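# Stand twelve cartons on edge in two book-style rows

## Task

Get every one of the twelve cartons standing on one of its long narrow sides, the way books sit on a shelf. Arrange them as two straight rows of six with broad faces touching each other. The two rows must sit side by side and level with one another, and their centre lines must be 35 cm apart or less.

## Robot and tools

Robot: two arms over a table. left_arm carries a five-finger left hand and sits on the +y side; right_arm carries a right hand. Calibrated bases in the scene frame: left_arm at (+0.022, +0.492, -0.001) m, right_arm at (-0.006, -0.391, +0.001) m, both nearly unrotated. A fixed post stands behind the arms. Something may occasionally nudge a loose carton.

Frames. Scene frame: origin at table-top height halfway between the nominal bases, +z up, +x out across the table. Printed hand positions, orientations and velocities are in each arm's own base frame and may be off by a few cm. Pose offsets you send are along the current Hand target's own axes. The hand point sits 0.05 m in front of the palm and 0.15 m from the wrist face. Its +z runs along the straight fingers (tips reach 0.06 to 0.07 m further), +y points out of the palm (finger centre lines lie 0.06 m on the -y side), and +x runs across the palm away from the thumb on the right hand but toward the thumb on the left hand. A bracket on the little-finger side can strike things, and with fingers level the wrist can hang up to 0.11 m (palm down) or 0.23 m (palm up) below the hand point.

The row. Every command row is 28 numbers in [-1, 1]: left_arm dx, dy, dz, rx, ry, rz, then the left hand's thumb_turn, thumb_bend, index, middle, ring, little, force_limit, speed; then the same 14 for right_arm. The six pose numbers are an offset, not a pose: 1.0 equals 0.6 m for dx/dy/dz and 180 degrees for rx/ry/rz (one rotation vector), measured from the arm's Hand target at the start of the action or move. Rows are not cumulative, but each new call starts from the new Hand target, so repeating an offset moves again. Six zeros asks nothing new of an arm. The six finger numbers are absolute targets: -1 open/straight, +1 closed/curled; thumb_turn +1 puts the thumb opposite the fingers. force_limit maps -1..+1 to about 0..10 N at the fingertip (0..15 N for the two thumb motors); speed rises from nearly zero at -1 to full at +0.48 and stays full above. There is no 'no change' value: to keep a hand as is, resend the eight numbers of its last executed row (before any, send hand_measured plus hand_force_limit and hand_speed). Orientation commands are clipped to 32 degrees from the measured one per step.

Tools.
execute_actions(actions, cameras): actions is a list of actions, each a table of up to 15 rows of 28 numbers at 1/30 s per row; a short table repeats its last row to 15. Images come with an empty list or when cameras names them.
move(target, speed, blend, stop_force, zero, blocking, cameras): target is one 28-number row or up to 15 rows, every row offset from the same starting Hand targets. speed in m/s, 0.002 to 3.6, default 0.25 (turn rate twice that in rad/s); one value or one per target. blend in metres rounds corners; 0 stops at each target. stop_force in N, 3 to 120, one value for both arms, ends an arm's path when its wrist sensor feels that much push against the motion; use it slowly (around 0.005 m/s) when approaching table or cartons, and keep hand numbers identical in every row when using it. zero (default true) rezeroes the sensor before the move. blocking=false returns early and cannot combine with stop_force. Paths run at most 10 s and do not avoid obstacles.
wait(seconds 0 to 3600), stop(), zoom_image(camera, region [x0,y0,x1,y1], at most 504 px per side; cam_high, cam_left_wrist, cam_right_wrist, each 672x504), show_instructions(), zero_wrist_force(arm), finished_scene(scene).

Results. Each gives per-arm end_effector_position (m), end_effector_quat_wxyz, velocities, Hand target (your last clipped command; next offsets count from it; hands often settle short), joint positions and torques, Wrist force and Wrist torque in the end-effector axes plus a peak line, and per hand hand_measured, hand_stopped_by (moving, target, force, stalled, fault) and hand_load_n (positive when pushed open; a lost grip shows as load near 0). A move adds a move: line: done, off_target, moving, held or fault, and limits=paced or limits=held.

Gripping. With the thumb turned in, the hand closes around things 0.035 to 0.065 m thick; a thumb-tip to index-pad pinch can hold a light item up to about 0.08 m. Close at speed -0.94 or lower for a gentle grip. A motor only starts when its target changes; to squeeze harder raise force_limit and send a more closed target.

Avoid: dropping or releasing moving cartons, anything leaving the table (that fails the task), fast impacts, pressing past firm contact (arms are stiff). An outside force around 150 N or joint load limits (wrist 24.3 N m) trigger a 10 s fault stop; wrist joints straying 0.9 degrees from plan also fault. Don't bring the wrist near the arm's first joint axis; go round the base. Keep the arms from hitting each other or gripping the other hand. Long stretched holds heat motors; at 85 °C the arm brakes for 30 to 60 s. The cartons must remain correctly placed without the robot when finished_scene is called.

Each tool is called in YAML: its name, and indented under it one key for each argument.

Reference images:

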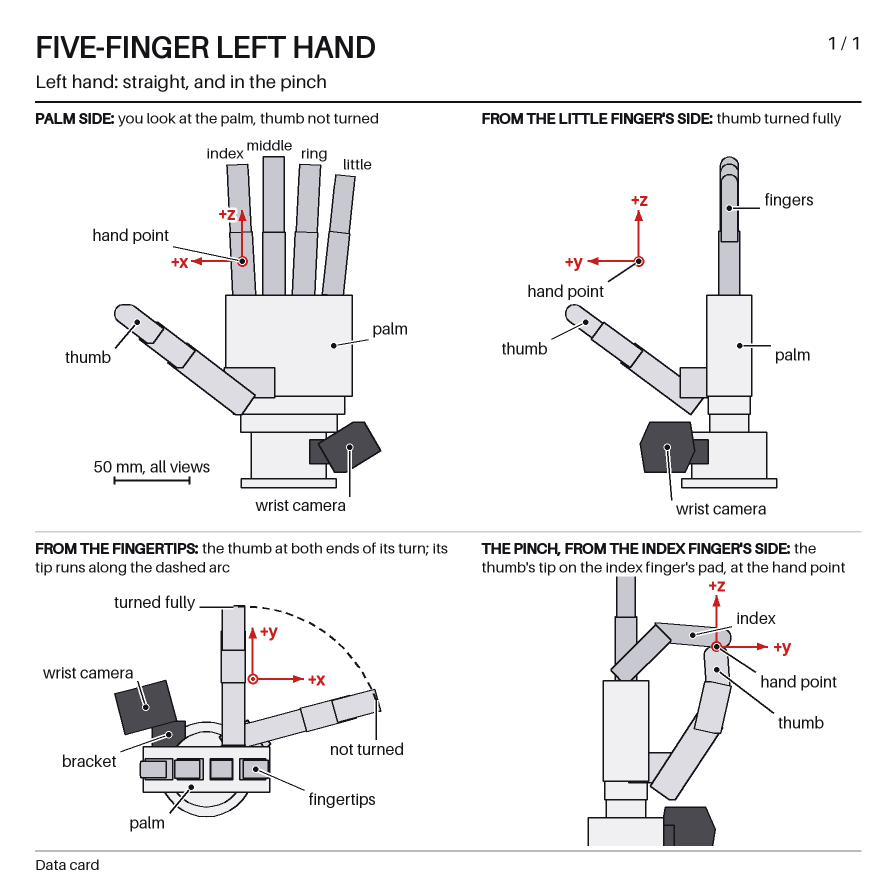

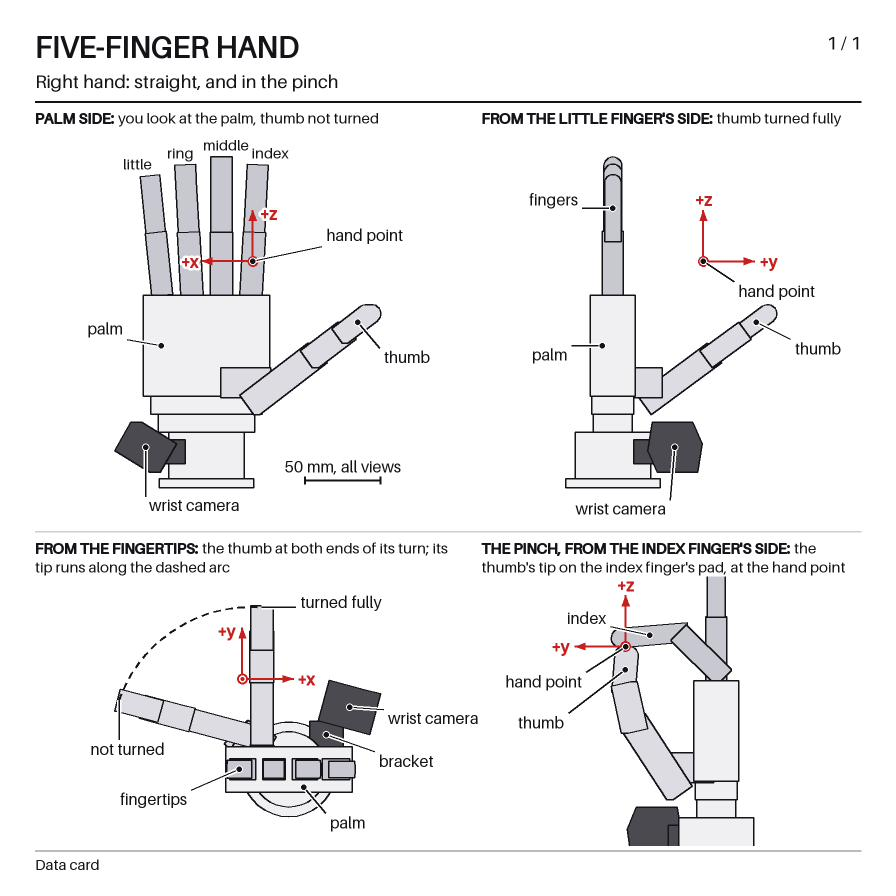

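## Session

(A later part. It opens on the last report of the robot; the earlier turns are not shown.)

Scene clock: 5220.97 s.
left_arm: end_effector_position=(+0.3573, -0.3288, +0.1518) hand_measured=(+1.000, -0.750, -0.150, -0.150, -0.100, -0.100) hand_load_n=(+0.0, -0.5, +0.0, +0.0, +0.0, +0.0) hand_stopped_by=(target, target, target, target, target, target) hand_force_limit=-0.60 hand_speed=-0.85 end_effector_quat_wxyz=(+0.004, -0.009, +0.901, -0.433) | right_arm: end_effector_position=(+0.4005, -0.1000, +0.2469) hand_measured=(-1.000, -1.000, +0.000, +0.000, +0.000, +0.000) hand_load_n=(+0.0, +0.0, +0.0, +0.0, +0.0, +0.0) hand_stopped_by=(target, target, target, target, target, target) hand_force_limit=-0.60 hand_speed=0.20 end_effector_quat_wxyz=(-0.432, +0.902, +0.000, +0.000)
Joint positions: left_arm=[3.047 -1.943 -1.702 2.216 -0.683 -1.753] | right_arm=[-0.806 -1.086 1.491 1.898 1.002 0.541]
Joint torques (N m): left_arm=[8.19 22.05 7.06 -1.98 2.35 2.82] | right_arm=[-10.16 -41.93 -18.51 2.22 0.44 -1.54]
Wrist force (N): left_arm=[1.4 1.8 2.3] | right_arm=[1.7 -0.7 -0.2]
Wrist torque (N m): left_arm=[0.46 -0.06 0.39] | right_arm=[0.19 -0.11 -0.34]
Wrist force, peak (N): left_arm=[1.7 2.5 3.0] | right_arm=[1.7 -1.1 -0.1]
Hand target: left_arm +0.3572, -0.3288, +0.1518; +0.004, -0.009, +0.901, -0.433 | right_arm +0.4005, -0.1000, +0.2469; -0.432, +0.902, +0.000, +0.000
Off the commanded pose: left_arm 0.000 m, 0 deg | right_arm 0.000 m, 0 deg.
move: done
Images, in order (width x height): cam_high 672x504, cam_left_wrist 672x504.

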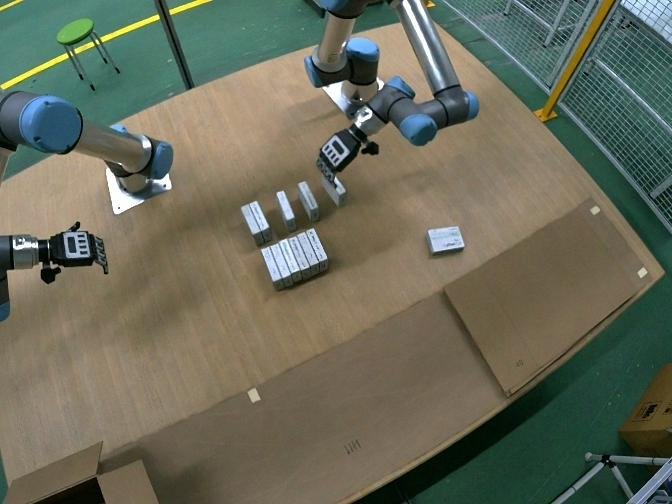

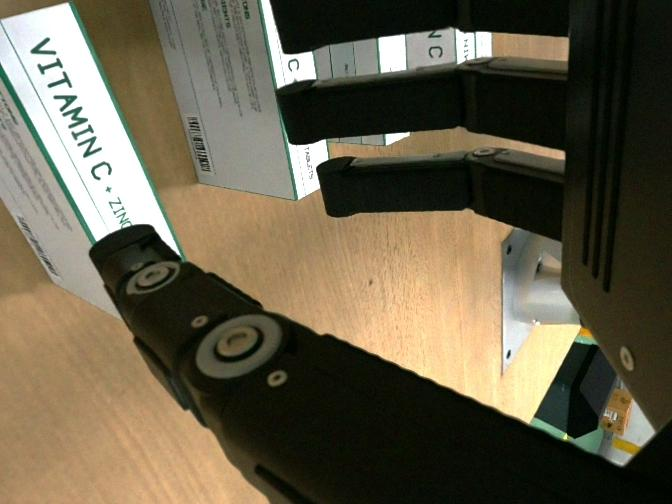

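move:
  target: [0,0.13,0.1042,0,0,0,1,-0.75,-0.15,-0.15,-0.1,-0.1,-0.6,-0.85,0,0,0,0,0,0,-1,-1,0,0,0,0,-0.6,0.2]
  speed: 0.08
  stop_force: 5

move:
  target: [0,0,0,0,0,0,1,-0.1,0.3,0.3,-0.1,-0.1,-0.6,-0.93,0,0,0,0,0,0,-1,-1,0,0,0,0,-0.6,0.2]
  speed: 0.08
  cameras: ["cam_left_wrist"]

Scene clock: 5285.67 s.
left_arm: end_effector_position=(+0.3571, -0.3289, +0.0518) hand_measured=(+1.000, -0.750, -0.150, -0.150, -0.100, -0.100) hand_load_n=(+0.0, +0.0, +0.0, +0.0, +0.0, +0.0) hand_stopped_by=(target, target, target, target, target, target) hand_force_limit=-0.60 hand_speed=-0.85 end_effector_quat_wxyz=(+0.004, -0.009, +0.901, -0.433) | right_arm: end_effector_position=(+0.4005, -0.1000, +0.2469) hand_measured=(-1.000, -1.000, +0.000, +0.000, +0.000, +0.000) hand_load_n=(+0.0, +0.0, +0.0, +0.0, +0.0, +0.0) hand_stopped_by=(target, target, target, target, target, target) hand_force_limit=-0.60 hand_speed=0.20 end_effector_quat_wxyz=(-0.432, +0.902, +0.000, +0.000)
Joint positions: left_arm=[3.047 -2.082 -1.798 2.451 -0.683 -1.754] | right_arm=[-0.806 -1.086 1.491 1.898 1.002 0.541]
Joint torques (N m): left_arm=[-8.23 48.91 24.8 -1.12 -0.78 -0.92] | right_arm=[-12.02 -41.48 -18.29 2.03 0.61 -1.65]
Wrist force (N): left_arm=[1.3 2.0 2.5] | right_arm=[1.3 -0.6 -0.1]
Wrist torque (N m): left_arm=[0.50 -0.04 0.43] | right_arm=[0.19 -0.07 -0.36]
Wrist force, peak (N): left_arm=[1.4 2.5 2.7] | right_arm=[1.9 -0.7 -0.3]
Hand target: left_arm +0.3571, -0.3289, +0.0518; +0.004, -0.009, +0.901, -0.433 | right_arm +0.4005, -0.1000, +0.2469; -0.432, +0.902, +0.000, +0.000
Off the commanded pose: left_arm 0.000 m, 0 deg | right_arm 0.000 m, 0 deg.
move: done

Scene clock: 5287.53 s.
left_arm: end_effector_position=(+0.3571, -0.3289, +0.0518) hand_measured=(+1.000, -0.596, +0.164, +0.124, -0.100, -0.100) hand_load_n=(+0.0, +4.0, +2.0, +2.5, +0.0, +0.0) hand_stopped_by=(target, force, force, force, target, target) hand_force_limit=-0.60 hand_speed=-0.93 end_effector_quat_wxyz=(+0.004, -0.009, +0.901, -0.433) | right_arm: end_effector_position=(+0.4005, -0.1000, +0.2469) hand_measured=(-1.000, -1.000, +0.000, +0.000, +0.000, +0.000) hand_load_n=(+0.0, +0.0, +0.0, +0.0, +0.0, +0.0) hand_stopped_by=(target, target, target, target, target, target) hand_force_limit=-0.60 hand_speed=0.20 end_effector_quat_wxyz=(-0.432, +0.902, +0.000, +0.000)
Joint positions: left_arm=[3.047 -2.082 -1.798 2.451 -0.683 -1.754] | right_arm=[-0.806 -1.086 1.491 1.898 1.002 0.541]
Joint torques (N m): left_arm=[-7.64 49.09 24.34 -1.02 -0.84 2.78] | right_arm=[-11.86 -41.43 -18.33 2.17 0.3 -1.48]
Wrist force (N): left_arm=[1.3 2.4 2.7] | right_arm=[1.6 -0.8 -0.3]
Wrist torque (N m): left_arm=[0.52 -0.04 0.43] | right_arm=[0.18 -0.10 -0.35]
Wrist force, peak (N): left_arm=[1.4 2.7 2.7] | right_arm=[1.8 -0.8 -0.3]
Hand target: left_arm +0.3571, -0.3289, +0.0518; +0.004, -0.009, +0.901, -0.433 | right_arm +0.4005, -0.1000, +0.2469; -0.432, +0.902, +0.000, +0.000
Off the commanded pose: left_arm 0.000 m, 0 deg | right_arm 0.000 m, 0 deg.
move: done

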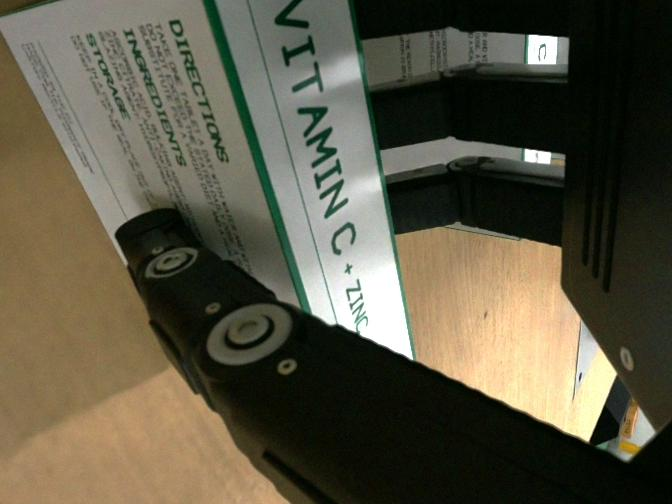

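move:
  target:
    - [0,-0.0117,-0.0094,0,0,0,1,-0.1,0.3,0.3,-0.1,-0.1,-0.6,-0.93,0,0,0,0,0,0,-1,-1,0,0,0,0,-0.6,0.2]
    - [-0.0250,-0.0117,-0.0094,0,0.0303,0.0243,1,-0.1,0.3,0.3,-0.1,-0.1,-0.6,-0.93,0,0,0,0,0,0,-1,-1,0,0,0,0,-0.6,0.2]
    - [-0.0250,0.0005,0.0004,0,0.0303,0.0243,1,-0.1,0.3,0.3,-0.1,-0.1,-0.6,-0.93,0,0,0,0,0,0,-1,-1,0,0,0,0,-0.6,0.2]
  speed: [0.03,0.06,0.015]
  cameras: ["cam_left_wrist"]

move:
  target:
    - [0,0,0,0,0,0,1,-0.8,-0.12,-0.12,-0.1,-0.1,-0.6,-0.85,0,0,0,0,0,0,-1,-1,0,0,0,0,-0.6,0.2]
    - [0,-0.13,-0.1042,0,0,0,1,-0.8,-0.12,-0.12,-0.1,-0.1,-0.6,-0.85,0,0,0,0,0,0,-1,-1,0,0,0,0,-0.6,0.2]
  speed: [0.01,0.08]
  cameras: ["cam_left_wrist","cam_high"]

Scene clock: 5305.07 s.
left_arm: end_effector_position=(+0.3721, -0.3286, +0.0513) hand_measured=(+1.000, -0.596, +0.164, +0.124, -0.100, -0.100) hand_load_n=(+0.0, +3.5, +2.0, +2.5, +0.0, +0.0) hand_stopped_by=(target, force, force, force, target, target) hand_force_limit=-0.60 hand_speed=-0.93 end_effector_quat_wxyz=(-0.022, +0.046, +0.900, -0.432) | right_arm: end_effector_position=(+0.4005, -0.1000, +0.2469) hand_measured=(-1.000, -1.000, +0.000, +0.000, +0.000, +0.000) hand_load_n=(-0.5, +0.0, +0.0, +0.0, +0.0, +0.0) hand_stopped_by=(target, target, target, target, target, target) hand_force_limit=-0.60 hand_speed=0.20 end_effector_quat_wxyz=(-0.432, +0.902, +0.000, +0.000)
Joint positions: left_arm=[3.044 -2.17 -1.695 2.288 -0.675 -1.563] | right_arm=[-0.806 -1.086 1.491 1.898 1.002 0.541]
Joint torques (N m): left_arm=[-0.39 46.21 9.27 -3.46 1.83 -1.84] | right_arm=[-10.75 -41.46 -18.17 1.97 0.56 -1.65]
Wrist force (N): left_arm=[1.6 -1.7 0.8] | right_arm=[1.6 -0.6 -0.3]
Wrist torque (N m): left_arm=[0.26 -0.09 0.51] | right_arm=[0.21 -0.11 -0.34]
Wrist force, peak (N): left_arm=[1.4 2.8 2.7] | right_arm=[1.8 -0.9 -0.4]
Hand target: left_arm +0.3721, -0.3286, +0.0514; -0.022, +0.046, +0.900, -0.432 | right_arm +0.4005, -0.1000, +0.2469; -0.432, +0.902, +0.000, +0.000
Off the commanded pose: left_arm 0.000 m, 0 deg | right_arm 0.000 m, 0 deg.
move: done

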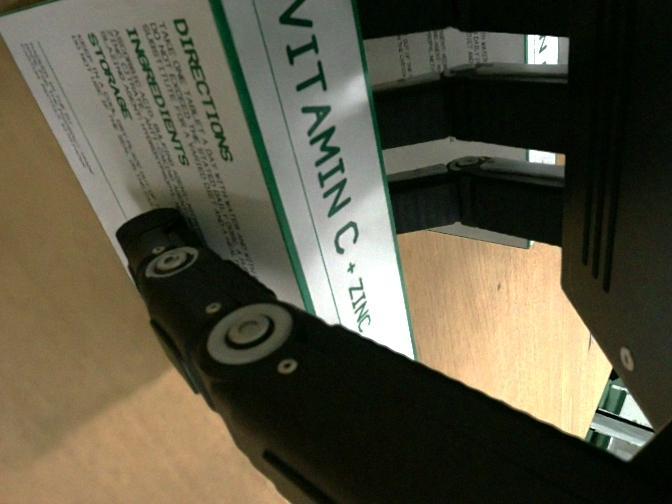

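Scene clock: 5307.93 s.
left_arm: end_effector_position=(+0.3723, -0.3285, +0.1514) hand_measured=(+1.000, -0.800, -0.120, -0.120, -0.100, -0.100) hand_load_n=(+0.0, +0.0, +0.0, +0.0, +0.0, +0.0) hand_stopped_by=(target, target, target, target, target, target) hand_force_limit=-0.60 hand_speed=-0.85 end_effector_quat_wxyz=(-0.022, +0.046, +0.900, -0.433) | right_arm: end_effector_position=(+0.4005, -0.1000, +0.2469) hand_measured=(-1.000, -1.000, +0.000, +0.000, +0.000, +0.000) hand_load_n=(+0.0, +0.0, +0.0, +0.0, +0.0, +0.0) hand_stopped_by=(target, target, target, target, target, target) hand_force_limit=-0.60 hand_speed=0.20 end_effector_quat_wxyz=(-0.432, +0.902, +0.000, +0.000)
Joint positions: left_arm=[3.044 -2.034 -1.61 2.066 -0.675 -1.563] | right_arm=[-0.806 -1.086 1.491 1.898 1.002 0.541]
Joint torques (N m): left_arm=[7.45 25.83 6.57 -2.01 -0.82 2.49] | right_arm=[-11.02 -40.84 -18.95 1.92 0.59 -1.37]
Wrist force (N): left_arm=[1.6 1.7 2.3] | right_arm=[1.6 -0.6 -0.4]
Wrist torque (N m): left_arm=[0.45 -0.10 0.40] | right_arm=[0.21 -0.10 -0.34]
Wrist force, peak (N): left_arm=[1.5 2.7 2.7] | right_arm=[1.9 -1.0 -0.1]
Hand target: left_arm +0.3722, -0.3285, +0.1514; -0.022, +0.046, +0.900, -0.432 | right_arm +0.4005, -0.1000, +0.2469; -0.432, +0.902, +0.000, +0.000
Off the commanded pose: left_arm 0.000 m, 0 deg | right_arm 0.000 m, 0 deg.
move: done
Images, in order (width x height): cam_high 672x504, cam_left_wrist 672x504.

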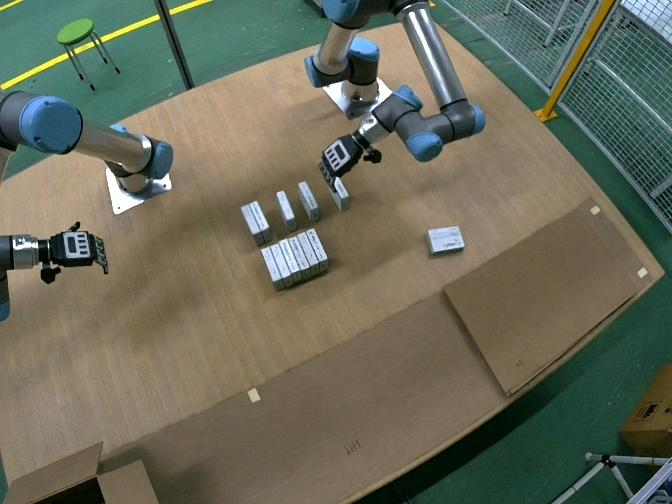

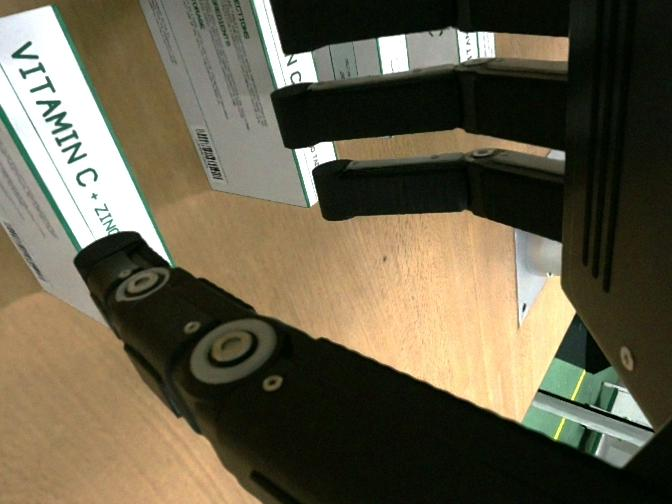

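move:
  target: [-0.5037,0.2485,-0.4168,0,-0.3371,-0.2701,0.78,-1,-0.42,1,1,1,-0.75,0.3,0,0,0,0,0,0,-1,-1,0,0,0,0,-0.6,0.2]
  speed: 0.25
  cameras: ["cam_left_wrist","cam_high"]

zoom_image:
  camera: "cam_high"
  region: [230, 160, 480, 300]

Scene clock: 5353.60 s.
left_arm: end_effector_position=(+0.7022, -0.0724, +0.1910) hand_measured=(+0.780, -1.000, -0.420, +1.000, +1.000, +1.000) hand_load_n=(+0.0, +0.0, +0.0, +0.0, +0.0, +0.0) hand_stopped_by=(target, target, target, target, target, target) hand_force_limit=-0.75 hand_speed=0.30 end_effector_quat_wxyz=(+0.254, -0.529, +0.730, -0.350) | right_arm: end_effector_position=(+0.4005, -0.1000, +0.2469) hand_measured=(-1.000, -1.000, +0.000, +0.000, +0.000, +0.000) hand_load_n=(+0.0, +0.0, +0.0, +0.0, +0.0, +0.0) hand_stopped_by=(target, target, target, target, target, target) hand_force_limit=-0.60 hand_speed=0.20 end_effector_quat_wxyz=(-0.432, +0.902, +0.000, +0.000)
Joint positions: left_arm=[3.392 -2.133 -1.151 2.523 -1.139 -2.764] | right_arm=[-0.806 -1.086 1.491 1.898 1.002 0.541]
Joint torques (N m): left_arm=[-9.33 55.98 22.68 0.41 -0.52 -0.99] | right_arm=[-10.9 -41.55 -18.15 1.99 0.37 -1.55]
Wrist force (N): left_arm=[1.5 2.0 2.4] | right_arm=[1.7 -0.7 -0.2]
Wrist torque (N m): left_arm=[0.51 -0.08 0.26] | right_arm=[0.18 -0.12 -0.34]
Wrist force, peak (N): left_arm=[2.2 1.3 3.1] | right_arm=[1.8 -1.0 -0.2]
Hand target: left_arm +0.7022, -0.0724, +0.1911; +0.254, -0.529, +0.730, -0.350 | right_arm +0.4005, -0.1000, +0.2469; -0.432, +0.902, +0.000, +0.000
Off the commanded pose: left_arm 0.000 m, 0 deg | right_arm 0.000 m, 0 deg.
move: done
Images, in order (width x height): cam_high 672x504, cam_left_wrist 672x504.

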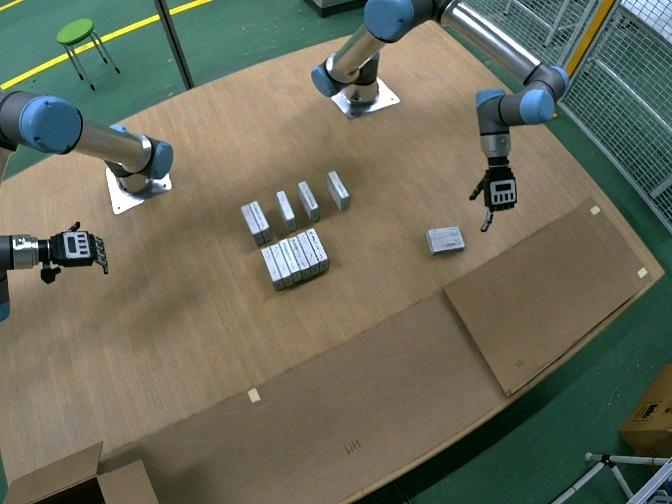

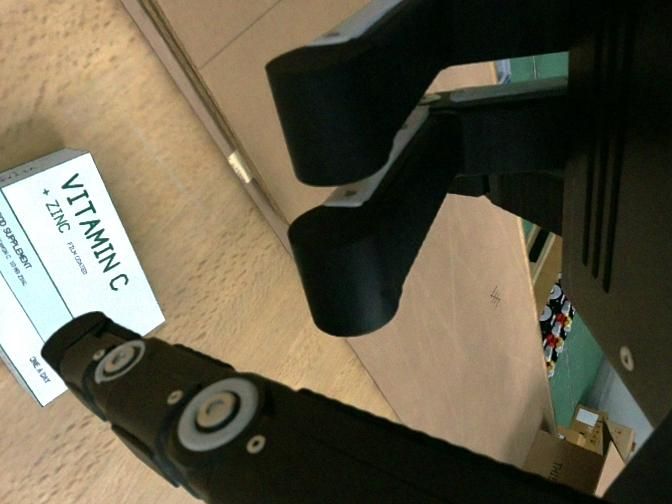

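Scaled by 2.016 from the camera's image (finer frame: 960x720).

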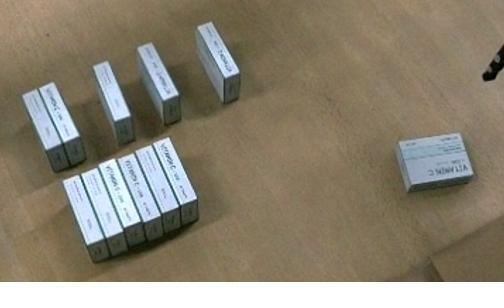

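move:
  target: [0.0125,0.1277,0.0831,0,0.013,0.0104,0.78,-1,-0.42,1,1,1,-0.75,0.3,0,0,0,0,0,0,-1,-1,0,0,0,0,-0.6,0.2]
  speed: 0.12
  cameras: ["cam_left_wrist"]

Scene clock: 5379.57 s.
left_arm: end_effector_position=(+0.6913, -0.0767, +0.1001) hand_measured=(+0.780, -1.000, -0.420, +1.000, +1.000, +1.000) hand_load_n=(+0.0, +0.0, +0.0, +0.0, +0.0, +0.0) hand_stopped_by=(target, target, target, target, target, target) hand_force_limit=-0.75 hand_speed=0.30 end_effector_quat_wxyz=(+0.244, -0.510, +0.743, -0.357) | right_arm: end_effector_position=(+0.4005, -0.1000, +0.2469) hand_measured=(-1.000, -1.000, +0.000, +0.000, +0.000, +0.000) hand_load_n=(-0.5, +0.0, +0.0, +0.0, +0.0, +0.0) hand_stopped_by=(target, target, target, target, target, target) hand_force_limit=-0.60 hand_speed=0.20 end_effector_quat_wxyz=(-0.432, +0.902, +0.000, +0.000)
Joint positions: left_arm=[3.4 -2.177 -1.323 2.719 -1.095 -2.717] | right_arm=[-0.806 -1.086 1.491 1.898 1.002 0.541]
Joint torques (N m): left_arm=[-4.1 59.04 24.33 -0.82 -1.7 -2.94] | right_arm=[-10.85 -40.77 -18.39 1.93 0.54 -1.55]
Wrist force (N): left_arm=[1.3 1.9 2.5] | right_arm=[1.7 -0.7 -0.4]
Wrist torque (N m): left_arm=[0.49 -0.05 0.32] | right_arm=[0.19 -0.11 -0.34]
Wrist force, peak (N): left_arm=[1.3 3.0 3.1] | right_arm=[1.6 -1.1 0.0]
Hand target: left_arm +0.6913, -0.0768, +0.1001; +0.245, -0.510, +0.743, -0.357 | right_arm +0.4005, -0.1000, +0.2469; -0.432, +0.902, +0.000, +0.000
Off the commanded pose: left_arm 0.000 m, 0 deg | right_arm 0.000 m, 0 deg.
move: done

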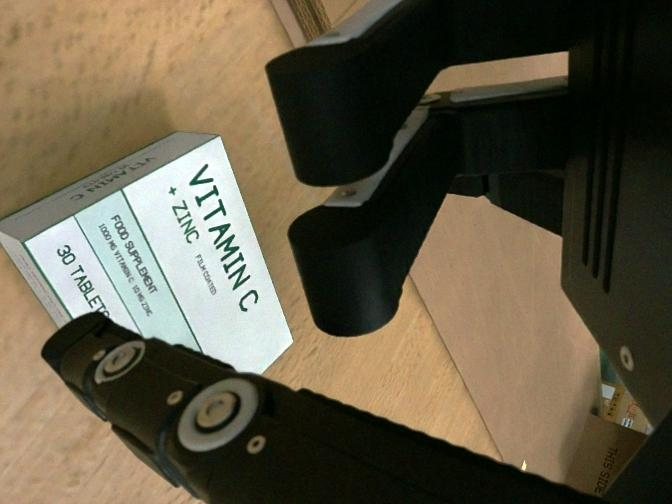

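move:
  target:
    - [0.0190,0,0,0,0,0,0.78,-1,-0.42,1,1,1,-0.75,0.3,0,0,0,0,0,0,-1,-1,0,0,0,0,-0.6,0.2]
    - [0.0190,0.1000,0.0801,0,0,0,0.78,-1,-0.42,1,1,1,-0.75,0.3,0,0,0,0,0,0,-1,-1,0,0,0,0,-0.6,0.2]
  speed: 0.07
  stop_force: 5
  cameras: ["cam_left_wrist"]

Scene clock: 5399.53 s.
left_arm: end_effector_position=(+0.6871, -0.0874, +0.0233) hand_measured=(+0.780, -1.000, -0.420, +1.000, +1.000, +1.000) hand_load_n=(+0.0, +0.0, +0.0, +0.0, +0.0, +0.0) hand_stopped_by=(target, target, target, target, target, target) hand_force_limit=-0.75 hand_speed=0.30 end_effector_quat_wxyz=(+0.245, -0.510, +0.743, -0.357) | right_arm: end_effector_position=(+0.4005, -0.1000, +0.2469) hand_measured=(-1.000, -1.000, +0.000, +0.000, +0.000, +0.000) hand_load_n=(-0.5, +0.0, +0.0, +0.0, +0.0, +0.0) hand_stopped_by=(target, target, target, target, target, target) hand_force_limit=-0.60 hand_speed=0.20 end_effector_quat_wxyz=(-0.432, +0.902, +0.000, +0.000)
Joint positions: left_arm=[3.382 -2.245 -1.422 2.892 -1.108 -2.731] | right_arm=[-0.806 -1.086 1.491 1.898 1.002 0.541]
Joint torques (N m): left_arm=[-2.38 59.94 29.04 0.13 0.64 -2.95] | right_arm=[-12 -42.12 -17.6 1.75 0.49 -1.49]
Wrist force (N): left_arm=[1.4 1.8 2.3] | right_arm=[1.4 -0.8 -0.2]
Wrist torque (N m): left_arm=[0.46 -0.07 0.30] | right_arm=[0.17 -0.08 -0.36]
Wrist force, peak (N): left_arm=[1.7 2.0 2.5] | right_arm=[1.9 -0.8 -0.4]
Hand target: left_arm +0.6871, -0.0874, +0.0233; +0.245, -0.510, +0.743, -0.357 | right_arm +0.4005, -0.1000, +0.2469; -0.432, +0.902, +0.000, +0.000
Off the commanded pose: left_arm 0.000 m, 0 deg | right_arm 0.000 m, 0 deg.
move: done

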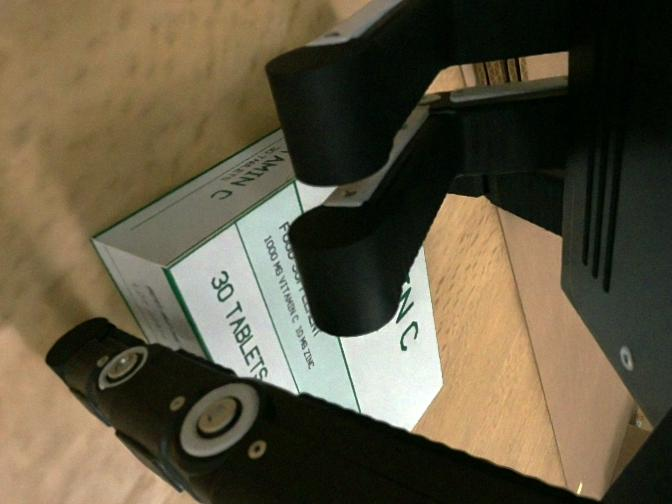

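move:
  target: [-0.0095,-0.0021,0.0026,0,0,0,0.78,-1,-0.42,1,1,1,-0.75,0.3,0,0,0,0,0,0,-1,-1,0,0,0,0,-0.6,0.2]
  speed: 0.03

move:
  target: [0,0,0,0,0,0,0.78,-0.6,0,1,1,1,-0.82,-0.97,0,0,0,0,0,0,-1,-1,0,0,0,0,-0.6,0.2]
  speed: 0.03
  cameras: ["cam_left_wrist"]

Scene clock: 5414.37 s.
left_arm: end_effector_position=(+0.6911, -0.0828, +0.0232) hand_measured=(+0.780, -1.000, -0.420, +1.000, +1.000, +1.000) hand_load_n=(+0.0, -0.5, +0.0, +0.0, +0.0, +0.0) hand_stopped_by=(target, target, target, target, target, target) hand_force_limit=-0.75 hand_speed=0.30 end_effector_quat_wxyz=(+0.244, -0.510, +0.743, -0.357) | right_arm: end_effector_position=(+0.4005, -0.1000, +0.2469) hand_measured=(-1.000, -1.000, +0.000, +0.000, +0.000, +0.000) hand_load_n=(+0.0, +0.0, +0.0, +0.0, +0.0, +0.0) hand_stopped_by=(target, target, target, target, target, target) hand_force_limit=-0.60 hand_speed=0.20 end_effector_quat_wxyz=(-0.432, +0.902, +0.000, +0.000)
Joint positions: left_arm=[3.389 -2.254 -1.406 2.883 -1.103 -2.725] | right_arm=[-0.806 -1.086 1.491 1.898 1.002 0.541]
Joint torques (N m): left_arm=[-8.68 60.57 8.1 1.36 -1.07 -1.04] | right_arm=[-11.68 -40.76 -17.33 1.78 0.34 -1.49]
Wrist force (N): left_arm=[0.9 1.8 2.0] | right_arm=[1.5 -0.8 -0.1]
Wrist torque (N m): left_arm=[0.49 0.00 0.22] | right_arm=[0.17 -0.09 -0.36]
Wrist force, peak (N): left_arm=[1.2 2.4 2.2] | right_arm=[1.9 -0.7 -0.4]
Hand target: left_arm +0.6911, -0.0828, +0.0233; +0.245, -0.510, +0.743, -0.357 | right_arm +0.4005, -0.1000, +0.2469; -0.432, +0.902, +0.000, +0.000
Off the commanded pose: left_arm 0.000 m, 0 deg | right_arm 0.000 m, 0 deg.
move: done

Scene clock: 5416.67 s.
left_arm: end_effector_position=(+0.6911, -0.0828, +0.0233) hand_measured=(+0.780, -0.906, -0.252, +1.000, +1.000, +1.000) hand_load_n=(+0.0, +1.0, +2.0, +0.0, +0.0, +0.0) hand_stopped_by=(target, force, force, target, target, target) hand_force_limit=-0.82 hand_speed=-0.97 end_effector_quat_wxyz=(+0.245, -0.510, +0.743, -0.357) | right_arm: end_effector_position=(+0.4005, -0.1000, +0.2469) hand_measured=(-1.000, -1.000, +0.000, +0.000, +0.000, +0.000) hand_load_n=(+0.0, +0.0, +0.0, -0.5, +0.0, +0.0) hand_stopped_by=(target, target, target, target, target, target) hand_force_limit=-0.60 hand_speed=0.20 end_effector_quat_wxyz=(-0.432, +0.902, +0.000, +0.000)
Joint positions: left_arm=[3.389 -2.254 -1.406 2.884 -1.103 -2.726] | right_arm=[-0.806 -1.086 1.491 1.898 1.002 0.541]
Joint torques (N m): left_arm=[-9.1 60.27 8.07 1.16 -1.59 -2.93] | right_arm=[-11.11 -41.72 -18.55 1.62 0.52 -1.47]
Wrist force (N): left_arm=[1.4 2.0 2.4] | right_arm=[1.5 -0.7 -0.7]
Wrist torque (N m): left_arm=[0.49 -0.06 0.27] | right_arm=[0.21 -0.08 -0.35]
Wrist force, peak (N): left_arm=[1.4 2.0 2.5] | right_arm=[1.8 -1.0 -0.3]
Hand target: left_arm +0.6911, -0.0828, +0.0233; +0.245, -0.510, +0.743, -0.357 | right_arm +0.4005, -0.1000, +0.2469; -0.432, +0.902, +0.000, +0.000
Off the commanded pose: left_arm 0.000 m, 0 deg | right_arm 0.000 m, 0 deg.
move: done

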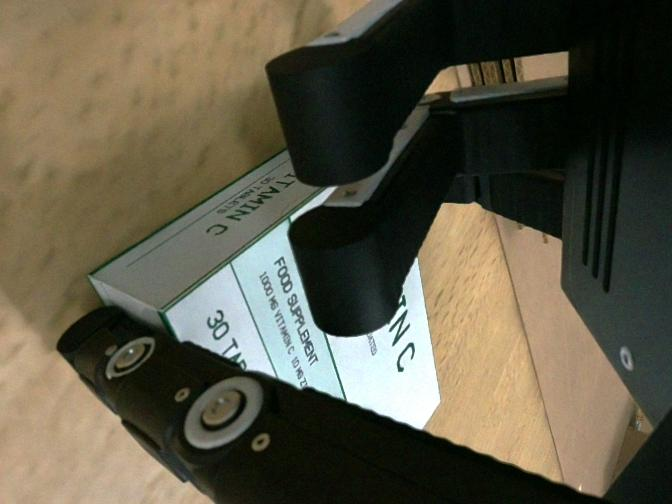

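move:
  target:
    - [0.0118,-0.0287,-0.0230,0,0,0,0.78,-0.6,0,1,1,1,-0.82,-0.97,0,0,0,0,0,0,-1,-1,0,0,0,0,-0.6,0.2]
    - [0.0328,-0.0541,-0.0433,0,0,0,0.78,-0.6,0,1,1,1,-0.82,-0.97,0,0,0,0,0,0,-1,-1,0,0,0,0,-0.6,0.2]
    - [0.0615,-0.0744,-0.0596,0,0,0,0.78,-0.6,0,1,1,1,-0.82,-0.97,0,0,0,0,0,0,-1,-1,0,0,0,0,-0.6,0.2]
    - [0.0960,-0.0881,-0.0706,0,0,0,0.78,-0.6,0,1,1,1,-0.82,-0.97,0,0,0,0,0,0,-1,-1,0,0,0,0,-0.6,0.2]
    - [0.1340,-0.0944,-0.0756,0,0,0,0.78,-0.6,0,1,1,1,-0.82,-0.97,0,0,0,0,0,0,-1,-1,0,0,0,0,-0.6,0.2]
    - [0.1725,-0.0930,-0.0745,0,0,0,0.78,-0.6,0,1,1,1,-0.82,-0.97,0,0,0,0,0,0,-1,-1,0,0,0,0,-0.6,0.2]
  speed: 0.05
  blend: 0.005
  cameras: ["cam_left_wrist"]

move:
  target: [0,0.0117,0.0094,0,0,0,0.78,-0.6,0,1,1,1,-0.82,-0.97,0,0,0,0,0,0,-1,-1,0,0,0,0,-0.6,0.2]
  speed: 0.015
  stop_force: 3
  cameras: ["cam_left_wrist"]

Scene clock: 5440.77 s.
left_arm: end_effector_position=(+0.6538, -0.1794, +0.0949) hand_measured=(+0.780, -0.906, -0.252, +1.000, +1.000, +1.000) hand_load_n=(+0.0, +1.0, +1.5, +0.0, +0.0, +0.0) hand_stopped_by=(target, force, force, target, target, target) hand_force_limit=-0.82 hand_speed=-0.97 end_effector_quat_wxyz=(+0.245, -0.510, +0.743, -0.357) end_effector_velocity=(+0.001, +0.003, +0.001) end_effector_angular_velocity=(+0.000, -0.001, -0.002) | right_arm: end_effector_position=(+0.4005, -0.1000, +0.2469) hand_measured=(-1.000, -1.000, +0.000, +0.000, +0.000, +0.000) hand_load_n=(+0.0, +0.0, +0.0, +0.0, +0.0, +0.0) hand_stopped_by=(target, target, target, target, target, target) hand_force_limit=-0.60 hand_speed=0.20 end_effector_quat_wxyz=(-0.432, +0.902, +0.000, +0.000)
Joint positions: left_arm=[3.218 -2.103 -1.448 2.824 -1.228 -2.853] | right_arm=[-0.806 -1.086 1.491 1.898 1.002 0.541]
Joint velocities: left_arm=[0.006 0 0.002 -0.002 0.006 0.006] | right_arm=[within noise]
Joint torques (N m): left_arm=[7.82 35.19 30.51 -2.17 2.7 3.01] | right_arm=[-11.98 -40.62 -17.65 1.53 0.53 -1.47]
Wrist force (N): left_arm=[1.2 1.8 2.0] | right_arm=[1.4 -0.8 -0.3]
Wrist torque (N m): left_arm=[0.48 -0.07 0.41] | right_arm=[0.18 -0.06 -0.36]
Wrist force, peak (N): left_arm=[1.2 2.6 2.7] | right_arm=[1.9 -0.7 -0.2]
Hand target: left_arm +0.6539, -0.1794, +0.0948; +0.245, -0.510, +0.743, -0.357 | right_arm +0.4005, -0.1000, +0.2469; -0.432, +0.902, +0.000, +0.000
Off the commanded pose: left_arm 0.000 m, 0 deg | right_arm 0.000 m, 0 deg.
move: done

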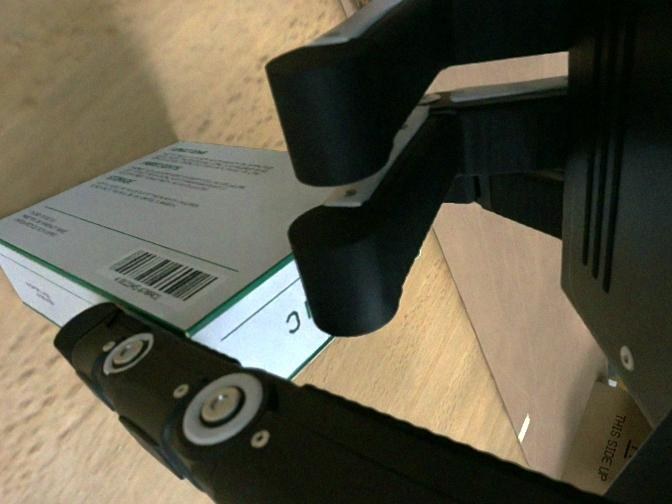

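Scene clock: 5442.63 s.
left_arm: end_effector_position=(+0.6539, -0.1794, +0.0858) hand_measured=(+0.780, -0.906, -0.252, +1.000, +1.000, +1.000) hand_load_n=(+0.0, +1.5, +1.5, +0.5, +0.0, +0.0) hand_stopped_by=(target, force, force, target, target, target) hand_force_limit=-0.82 hand_speed=-0.97 end_effector_quat_wxyz=(+0.245, -0.510, +0.743, -0.357) | right_arm: end_effector_position=(+0.4005, -0.1000, +0.2469) hand_measured=(-1.000, -1.000, +0.000, +0.000, +0.000, +0.000) hand_load_n=(+0.0, +0.0, +0.0, +0.0, +0.0, +0.0) hand_stopped_by=(target, target, target, target, target, target) hand_force_limit=-0.60 hand_speed=0.20 end_effector_quat_wxyz=(-0.432, +0.902, +0.000, +0.000)
Joint positions: left_arm=[3.218 -2.112 -1.459 2.844 -1.228 -2.852] | right_arm=[-0.806 -1.086 1.491 1.898 1.002 0.541]
Joint torques (N m): left_arm=[7.99 55.66 30.45 -2.44 1.99 1.87] | right_arm=[-10.98 -41.14 -16.89 1.71 0.66 -1.52]
Wrist force (N): left_arm=[1.5 2.2 2.1] | right_arm=[1.3 -0.9 -0.3]
Wrist torque (N m): left_arm=[0.53 -0.08 0.35] | right_arm=[0.16 -0.05 -0.37]
Wrist force, peak (N): left_arm=[1.5 2.2 2.1] | right_arm=[1.7 -1.1 -0.1]
Hand target: left_arm +0.6539, -0.1794, +0.0858; +0.245, -0.510, +0.743, -0.357 | right_arm +0.4005, -0.1000, +0.2469; -0.432, +0.902, +0.000, +0.000
Off the commanded pose: left_arm 0.000 m, 0 deg | right_arm 0.000 m, 0 deg.
move: done

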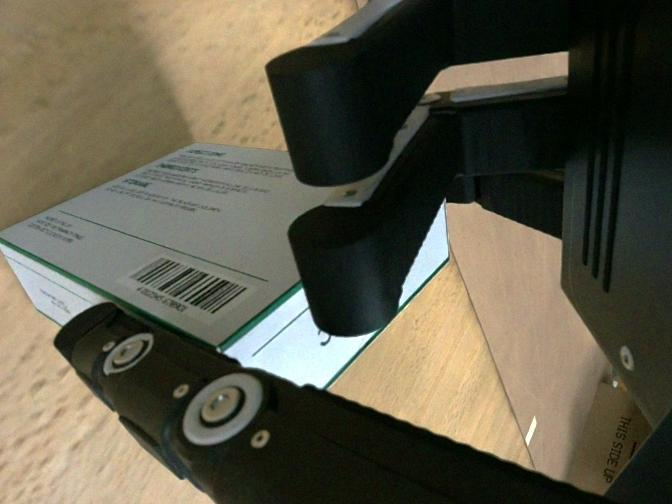

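move:
  target: [0,0,0,0,0,0,0.78,-1,-0.45,1,1,1,-0.75,-0.9,0,0,0,0,0,0,-1,-1,0,0,0,0,-0.6,0.2]
  speed: 0.015
  cameras: ["cam_left_wrist"]

Scene clock: 5457.53 s.
left_arm: end_effector_position=(+0.6539, -0.1794, +0.0858) hand_measured=(+0.780, -1.000, -0.450, +1.000, +1.000, +1.000) hand_load_n=(+0.0, +0.0, +0.0, +0.0, +0.0, +0.0) hand_stopped_by=(target, target, target, target, target, target) hand_force_limit=-0.75 hand_speed=-0.90 end_effector_quat_wxyz=(+0.245, -0.510, +0.743, -0.357) | right_arm: end_effector_position=(+0.4005, -0.1000, +0.2469) hand_measured=(-1.000, -1.000, +0.000, +0.000, +0.000, +0.000) hand_load_n=(+0.0, +0.0, +0.0, +0.0, +0.0, +0.0) hand_stopped_by=(target, target, target, target, target, target) hand_force_limit=-0.60 hand_speed=0.20 end_effector_quat_wxyz=(-0.432, +0.902, +0.000, +0.000)
Joint positions: left_arm=[3.218 -2.112 -1.459 2.844 -1.228 -2.852] | right_arm=[-0.806 -1.086 1.491 1.898 1.002 0.541]
Joint torques (N m): left_arm=[7.1 55.65 29.72 -1.16 0.19 -1.6] | right_arm=[-11.05 -41.75 -17.71 1.59 0.4 -1.5]
Wrist force (N): left_arm=[1.0 1.8 1.9] | right_arm=[1.5 -0.6 -0.4]
Wrist torque (N m): left_arm=[0.50 -0.03 0.33] | right_arm=[0.21 -0.07 -0.35]
Wrist force, peak (N): left_arm=[1.6 2.3 2.0] | right_arm=[1.8 -1.0 -0.4]
Hand target: left_arm +0.6539, -0.1794, +0.0858; +0.245, -0.510, +0.743, -0.357 | right_arm +0.4005, -0.1000, +0.2469; -0.432, +0.902, +0.000, +0.000
Off the commanded pose: left_arm 0.000 m, 0 deg | right_arm 0.000 m, 0 deg.
move: done

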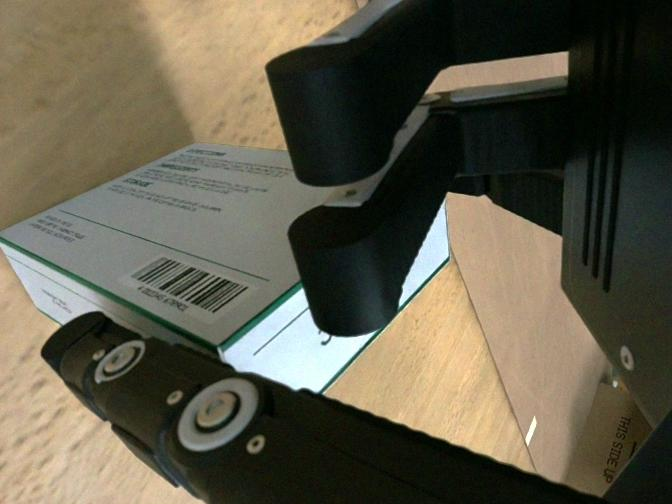

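move:
  target:
    - [0,-0.13,-0.1042,0,0,0,0.78,-1,-0.45,1,1,1,-0.75,-0.9,0,0,0,0,0,0,-1,-1,0,0,0,0,-0.6,0.2]
    - [0.0122,-0.1142,-0.1240,0,0.4039,0.3236,0.78,-0.65,-0.25,1,1,1,-0.75,0,0,0,0,0,0,0,-1,-1,0,0,0,0,-0.6,0.2]
  speed: [0.1, 0.25]
  cameras: ["cam_left_wrist", "cam_high"]

Scene clock: 5479.63 s.
left_arm: end_effector_position=(+0.6358, -0.1805, +0.1856) hand_measured=(+0.780, -0.650, -0.250, +1.000, +1.000, +1.000) hand_load_n=(+0.0, +0.5, +0.0, +0.0, +0.0, +0.0) hand_stopped_by=(target, target, target, target, target, target) hand_force_limit=-0.75 hand_speed=0.00 end_effector_quat_wxyz=(-0.083, +0.188, +0.880, -0.427) | right_arm: end_effector_position=(+0.4005, -0.1000, +0.2469) hand_measured=(-1.000, -1.000, +0.000, +0.000, +0.000, +0.000) hand_load_n=(+0.0, +0.0, +0.0, +0.0, +0.0, +0.0) hand_stopped_by=(target, target, target, target, target, target) hand_force_limit=-0.60 hand_speed=0.20 end_effector_quat_wxyz=(-0.432, +0.902, +0.000, +0.000)
Joint positions: left_arm=[3.262 -2.911 -0.035 0.814 -0.824 -0.804] | right_arm=[-0.806 -1.086 1.491 1.898 1.002 0.541]
Joint torques (N m): left_arm=[8.32 51.92 29.97 -2.25 -1.15 2.83] | right_arm=[-11.02 -41.42 -18.06 1.37 0.32 -1.45]
Wrist force (N): left_arm=[1.2 2.1 2.1] | right_arm=[1.4 -0.6 -0.3]
Wrist torque (N m): left_arm=[0.54 -0.02 0.40] | right_arm=[0.20 -0.07 -0.35]
Wrist force, peak (N): left_arm=[1.3 2.7 2.9] | right_arm=[1.8 -0.7 -0.3]
Hand target: left_arm +0.6371, -0.1807, +0.1858; -0.091, +0.189, +0.881, -0.423 | right_arm +0.4005, -0.1000, +0.2469; -0.432, +0.902, +0.000, +0.000
Off the commanded pose: left_arm 0.001 m, 1 deg | right_arm 0.000 m, 0 deg.
elbow stopped short (left arm): the move would have taken joint 3 (elbow) straighter than the controller allows.
move: done
Images, in order (width x height): cam_high 672x504, cam_left_wrist 672x504.

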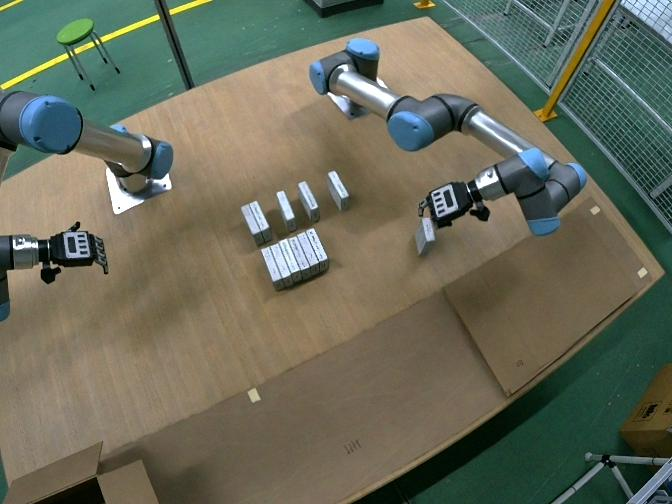

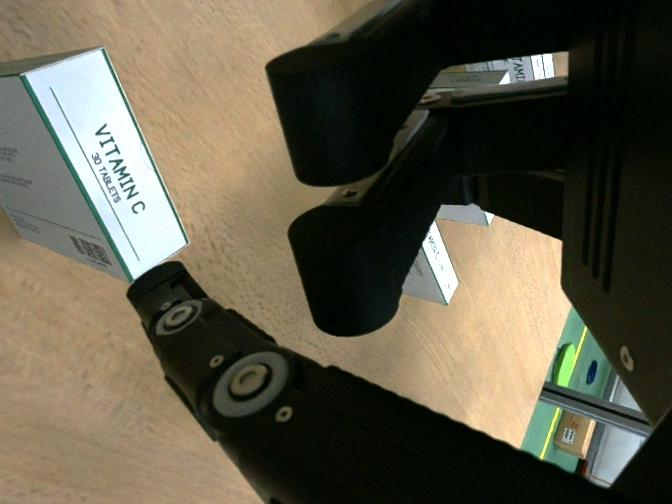

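move:
  target: [0.0053,0.0560,0.0500,0,0,0,0.78,-0.65,-0.25,1,1,1,-0.75,0,0,0,0,0,0,0,-1,-1,0,0,0,0,-0.6,0.2]
  speed: 0.08
  cameras: ["cam_left_wrist"]

Scene clock: 5497.73 s.
left_arm: end_effector_position=(+0.6331, -0.1816, +0.1409) hand_measured=(+0.780, -0.650, -0.250, +1.000, +1.000, +1.000) hand_load_n=(+0.0, +0.0, +0.0, +0.5, +0.0, +0.0) hand_stopped_by=(target, target, target, target, target, target) hand_force_limit=-0.75 hand_speed=0.00 end_effector_quat_wxyz=(-0.091, +0.189, +0.881, -0.423) | right_arm: end_effector_position=(+0.4005, -0.1000, +0.2469) hand_measured=(-1.000, -1.000, +0.000, +0.000, +0.000, +0.000) hand_load_n=(+0.0, +0.0, +0.0, +0.0, +0.0, +0.0) hand_stopped_by=(target, target, target, target, target, target) hand_force_limit=-0.60 hand_speed=0.20 end_effector_quat_wxyz=(-0.432, +0.902, +0.000, +0.000)
Joint positions: left_arm=[3.256 -2.853 -0.272 0.984 -0.836 -0.808] | right_arm=[-0.806 -1.086 1.491 1.898 1.002 0.541]
Joint torques (N m): left_arm=[4.15 69.94 30.07 -4.93 2.6 -1.57] | right_arm=[-11.21 -40.73 -18.28 1.38 0.52 -1.35]
Wrist force (N): left_arm=[0.9 1.8 2.3] | right_arm=[1.3 -0.7 -0.2]
Wrist torque (N m): left_arm=[0.48 0.03 0.42] | right_arm=[0.19 -0.05 -0.37]
Wrist force, peak (N): left_arm=[1.3 2.6 2.8] | right_arm=[1.8 -1.0 -0.1]
Hand target: left_arm +0.6332, -0.1816, +0.1409; -0.091, +0.189, +0.881, -0.423 | right_arm +0.4005, -0.1000, +0.2469; -0.432, +0.902, +0.000, +0.000
Off the commanded pose: left_arm 0.000 m, 0 deg | right_arm 0.000 m, 0 deg.
move: done

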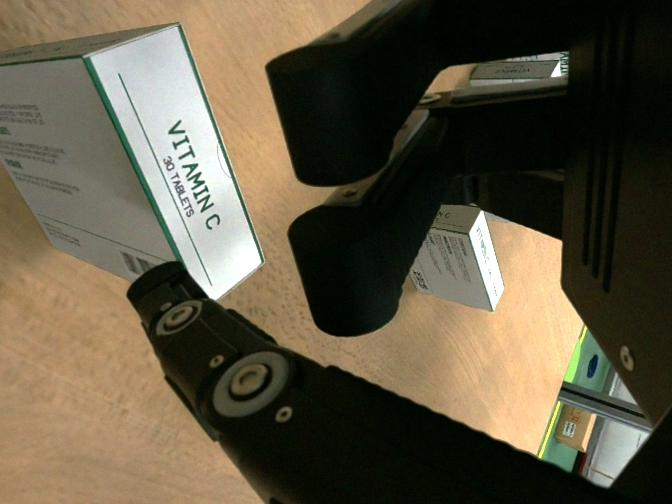

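move:
  target: [-0.0015,0.0623,0.0499,0,0.0065,0.0052,0.78,-0.65,-0.25,1,1,1,-0.75,0,0,0,0,0,0,0,-1,-1,0,0,0,0,-0.6,0.2]
  speed: 0.07
  stop_force: 5
  cameras: ["cam_left_wrist"]

move:
  target: [0,0,0,0,0,0,0.78,-0.1,0.3,1,1,1,-0.78,-0.95,0,0,0,0,0,0,-1,-1,0,0,0,0,-0.6,0.2]
  speed: 0.05
  cameras: ["cam_left_wrist"]

Scene clock: 5515.70 s.
left_arm: end_effector_position=(+0.6340, -0.1820, +0.0930) hand_measured=(+0.780, -0.650, -0.250, +1.000, +1.000, +1.000) hand_load_n=(+0.0, +0.0, +0.0, +0.0, +0.0, +0.0) hand_stopped_by=(target, target, target, target, target, target) hand_force_limit=-0.75 hand_speed=0.00 end_effector_quat_wxyz=(-0.097, +0.201, +0.879, -0.422) | right_arm: end_effector_position=(+0.4005, -0.1000, +0.2469) hand_measured=(-1.000, -1.000, +0.000, +0.000, +0.000, +0.000) hand_load_n=(+0.0, +0.0, +0.0, +0.0, +0.0, +0.0) hand_stopped_by=(target, target, target, target, target, target) hand_force_limit=-0.60 hand_speed=0.20 end_effector_quat_wxyz=(-0.432, +0.902, +0.000, +0.000)
Joint positions: left_arm=[3.252 -2.892 -0.317 1.052 -0.848 -0.784] | right_arm=[-0.806 -1.086 1.491 1.898 1.002 0.541]
Joint torques (N m): left_arm=[5.35 76.78 30.04 -4.83 3.11 -2.98] | right_arm=[-11.37 -40.94 -17.17 1.4 0.59 -1.49]
Wrist force (N): left_arm=[1.1 2.1 2.2] | right_arm=[1.6 -0.7 -0.3]
Wrist torque (N m): left_arm=[0.53 0.00 0.28] | right_arm=[0.18 -0.10 -0.35]
Wrist force, peak (N): left_arm=[1.2 2.7 2.6] | right_arm=[1.9 -1.0 -0.1]
Hand target: left_arm +0.6340, -0.1820, +0.0930; -0.097, +0.201, +0.879, -0.422 | right_arm +0.4005, -0.1000, +0.2469; -0.432, +0.902, +0.000, +0.000
Off the commanded pose: left_arm 0.000 m, 0 deg | right_arm 0.000 m, 0 deg.
move: done

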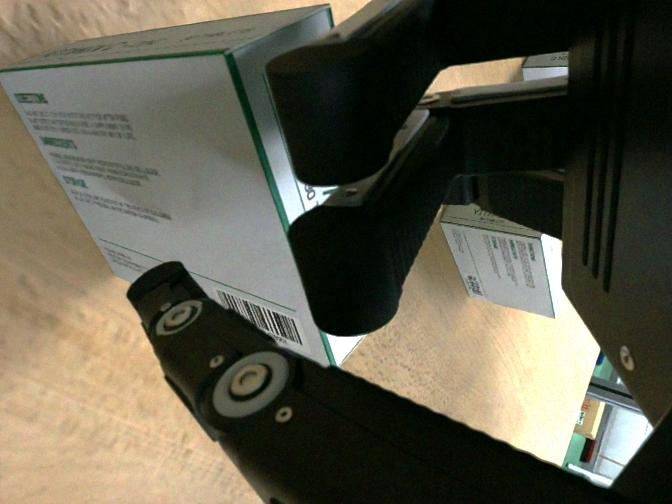

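Scene clock: 5518.27 s.
left_arm: end_effector_position=(+0.6340, -0.1820, +0.0930) hand_measured=(+0.780, -0.478, +0.062, +1.000, +1.000, +1.000) hand_load_n=(+0.0, +1.5, +2.0, +0.0, +0.5, +0.0) hand_stopped_by=(target, force, force, target, target, target) hand_force_limit=-0.78 hand_speed=-0.95 end_effector_quat_wxyz=(-0.097, +0.201, +0.879, -0.422) | right_arm: end_effector_position=(+0.4005, -0.1000, +0.2469) hand_measured=(-1.000, -1.000, +0.000, +0.000, +0.000, +0.000) hand_load_n=(-0.5, +0.0, +0.0, +0.0, +0.0, +0.0) hand_stopped_by=(target, target, target, target, target, target) hand_force_limit=-0.60 hand_speed=0.20 end_effector_quat_wxyz=(-0.432, +0.902, +0.000, +0.000)
Joint positions: left_arm=[3.252 -2.892 -0.317 1.052 -0.848 -0.784] | right_arm=[-0.806 -1.086 1.491 1.898 1.002 0.541]
Joint torques (N m): left_arm=[5.33 76.91 30.48 -4.91 3.04 -2.99] | right_arm=[-11.76 -41.51 -17.54 1.43 0.44 -1.5]
Wrist force (N): left_arm=[1.2 2.4 2.3] | right_arm=[1.9 -0.5 -0.1]
Wrist torque (N m): left_arm=[0.54 -0.02 0.29] | right_arm=[0.21 -0.15 -0.32]
Wrist force, peak (N): left_arm=[1.1 2.5 2.7] | right_arm=[1.9 -0.8 -0.4]
Hand target: left_arm +0.6340, -0.1820, +0.0930; -0.097, +0.201, +0.879, -0.422 | right_arm +0.4005, -0.1000, +0.2469; -0.432, +0.902, +0.000, +0.000
Off the commanded pose: left_arm 0.000 m, 0 deg | right_arm 0.000 m, 0 deg.
move: done

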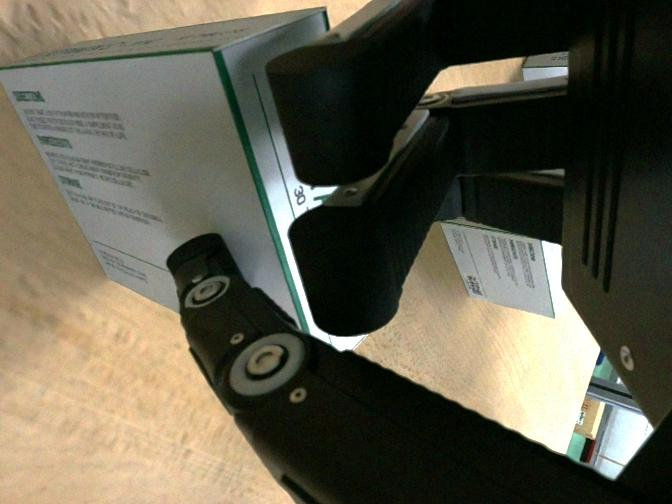

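move:
  target:
    - [0,-0.052,-0.0417,0,0,0,0.78,-0.1,0.3,1,1,1,-0.78,-0.95,0,0,0,0,0,0,-1,-1,0,0,0,0,-0.6,0.2]
    - [0.4340,-0.3423,0.1607,0,-0.1127,-0.0903,0.78,-0.1,0.3,1,1,1,-0.78,-0.95,0,0,0,0,0,0,-1,-1,0,0,0,0,-0.6,0.2]
  speed: [0.05,0.15]
  cameras: ["cam_left_wrist","cam_high"]

Scene clock: 5543.47 s.
left_arm: end_effector_position=(+0.3111, -0.2523, +0.1932) hand_measured=(+0.780, -0.478, +0.062, +1.000, +1.000, +1.000) hand_load_n=(+0.0, +1.5, +1.5, +0.0, +0.0, +0.0) hand_stopped_by=(target, force, force, target, target, target) hand_force_limit=-0.78 hand_speed=-0.95 end_effector_quat_wxyz=(+0.001, -0.002, +0.901, -0.433) | right_arm: end_effector_position=(+0.4005, -0.1000, +0.2469) hand_measured=(-1.000, -1.000, +0.000, +0.000, +0.000, +0.000) hand_load_n=(+0.0, +0.0, +0.0, +0.0, +0.0, +0.0) hand_stopped_by=(target, target, target, target, target, target) hand_force_limit=-0.60 hand_speed=0.20 end_effector_quat_wxyz=(-0.432, +0.902, +0.000, +0.000)
Joint positions: left_arm=[3.258 -1.777 -1.887 1.954 -0.683 -1.393] | right_arm=[-0.806 -1.086 1.491 1.898 1.002 0.541]
Joint torques (N m): left_arm=[7.5 37.18 7.23 -2.52 -0.99 -0.56] | right_arm=[-10.58 -41.51 -17.39 1.51 0.58 -1.65]
Wrist force (N): left_arm=[1.4 2.0 2.3] | right_arm=[1.5 -0.9 -0.3]
Wrist torque (N m): left_arm=[0.47 -0.06 0.25] | right_arm=[0.16 -0.08 -0.36]
Wrist force, peak (N): left_arm=[2.9 2.1 2.6] | right_arm=[1.8 -0.7 -0.4]
Hand target: left_arm +0.3110, -0.2523, +0.1932; +0.001, -0.002, +0.901, -0.433 | right_arm +0.4005, -0.1000, +0.2469; -0.432, +0.902, +0.000, +0.000
Off the commanded pose: left_arm 0.000 m, 0 deg | right_arm 0.000 m, 0 deg.
move: done
Images, in order (width x height): cam_high 672x504, cam_left_wrist 672x504.

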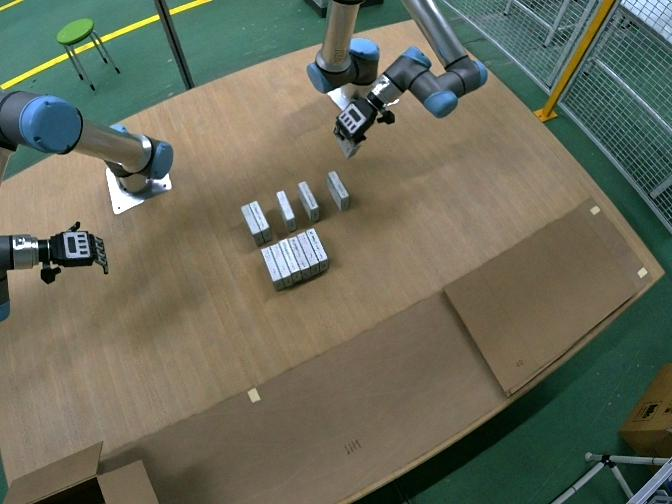

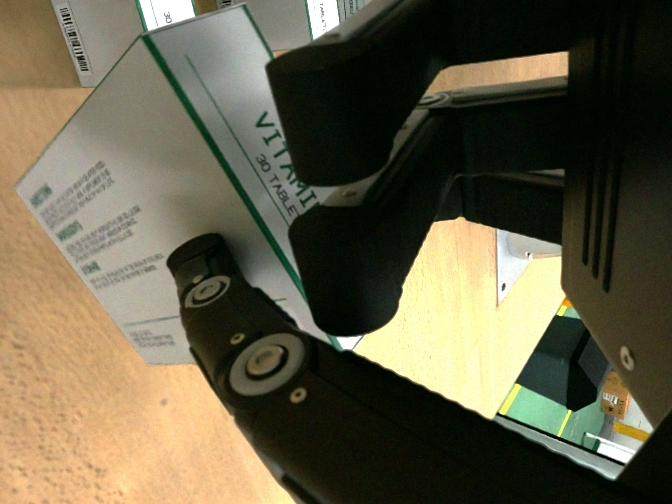

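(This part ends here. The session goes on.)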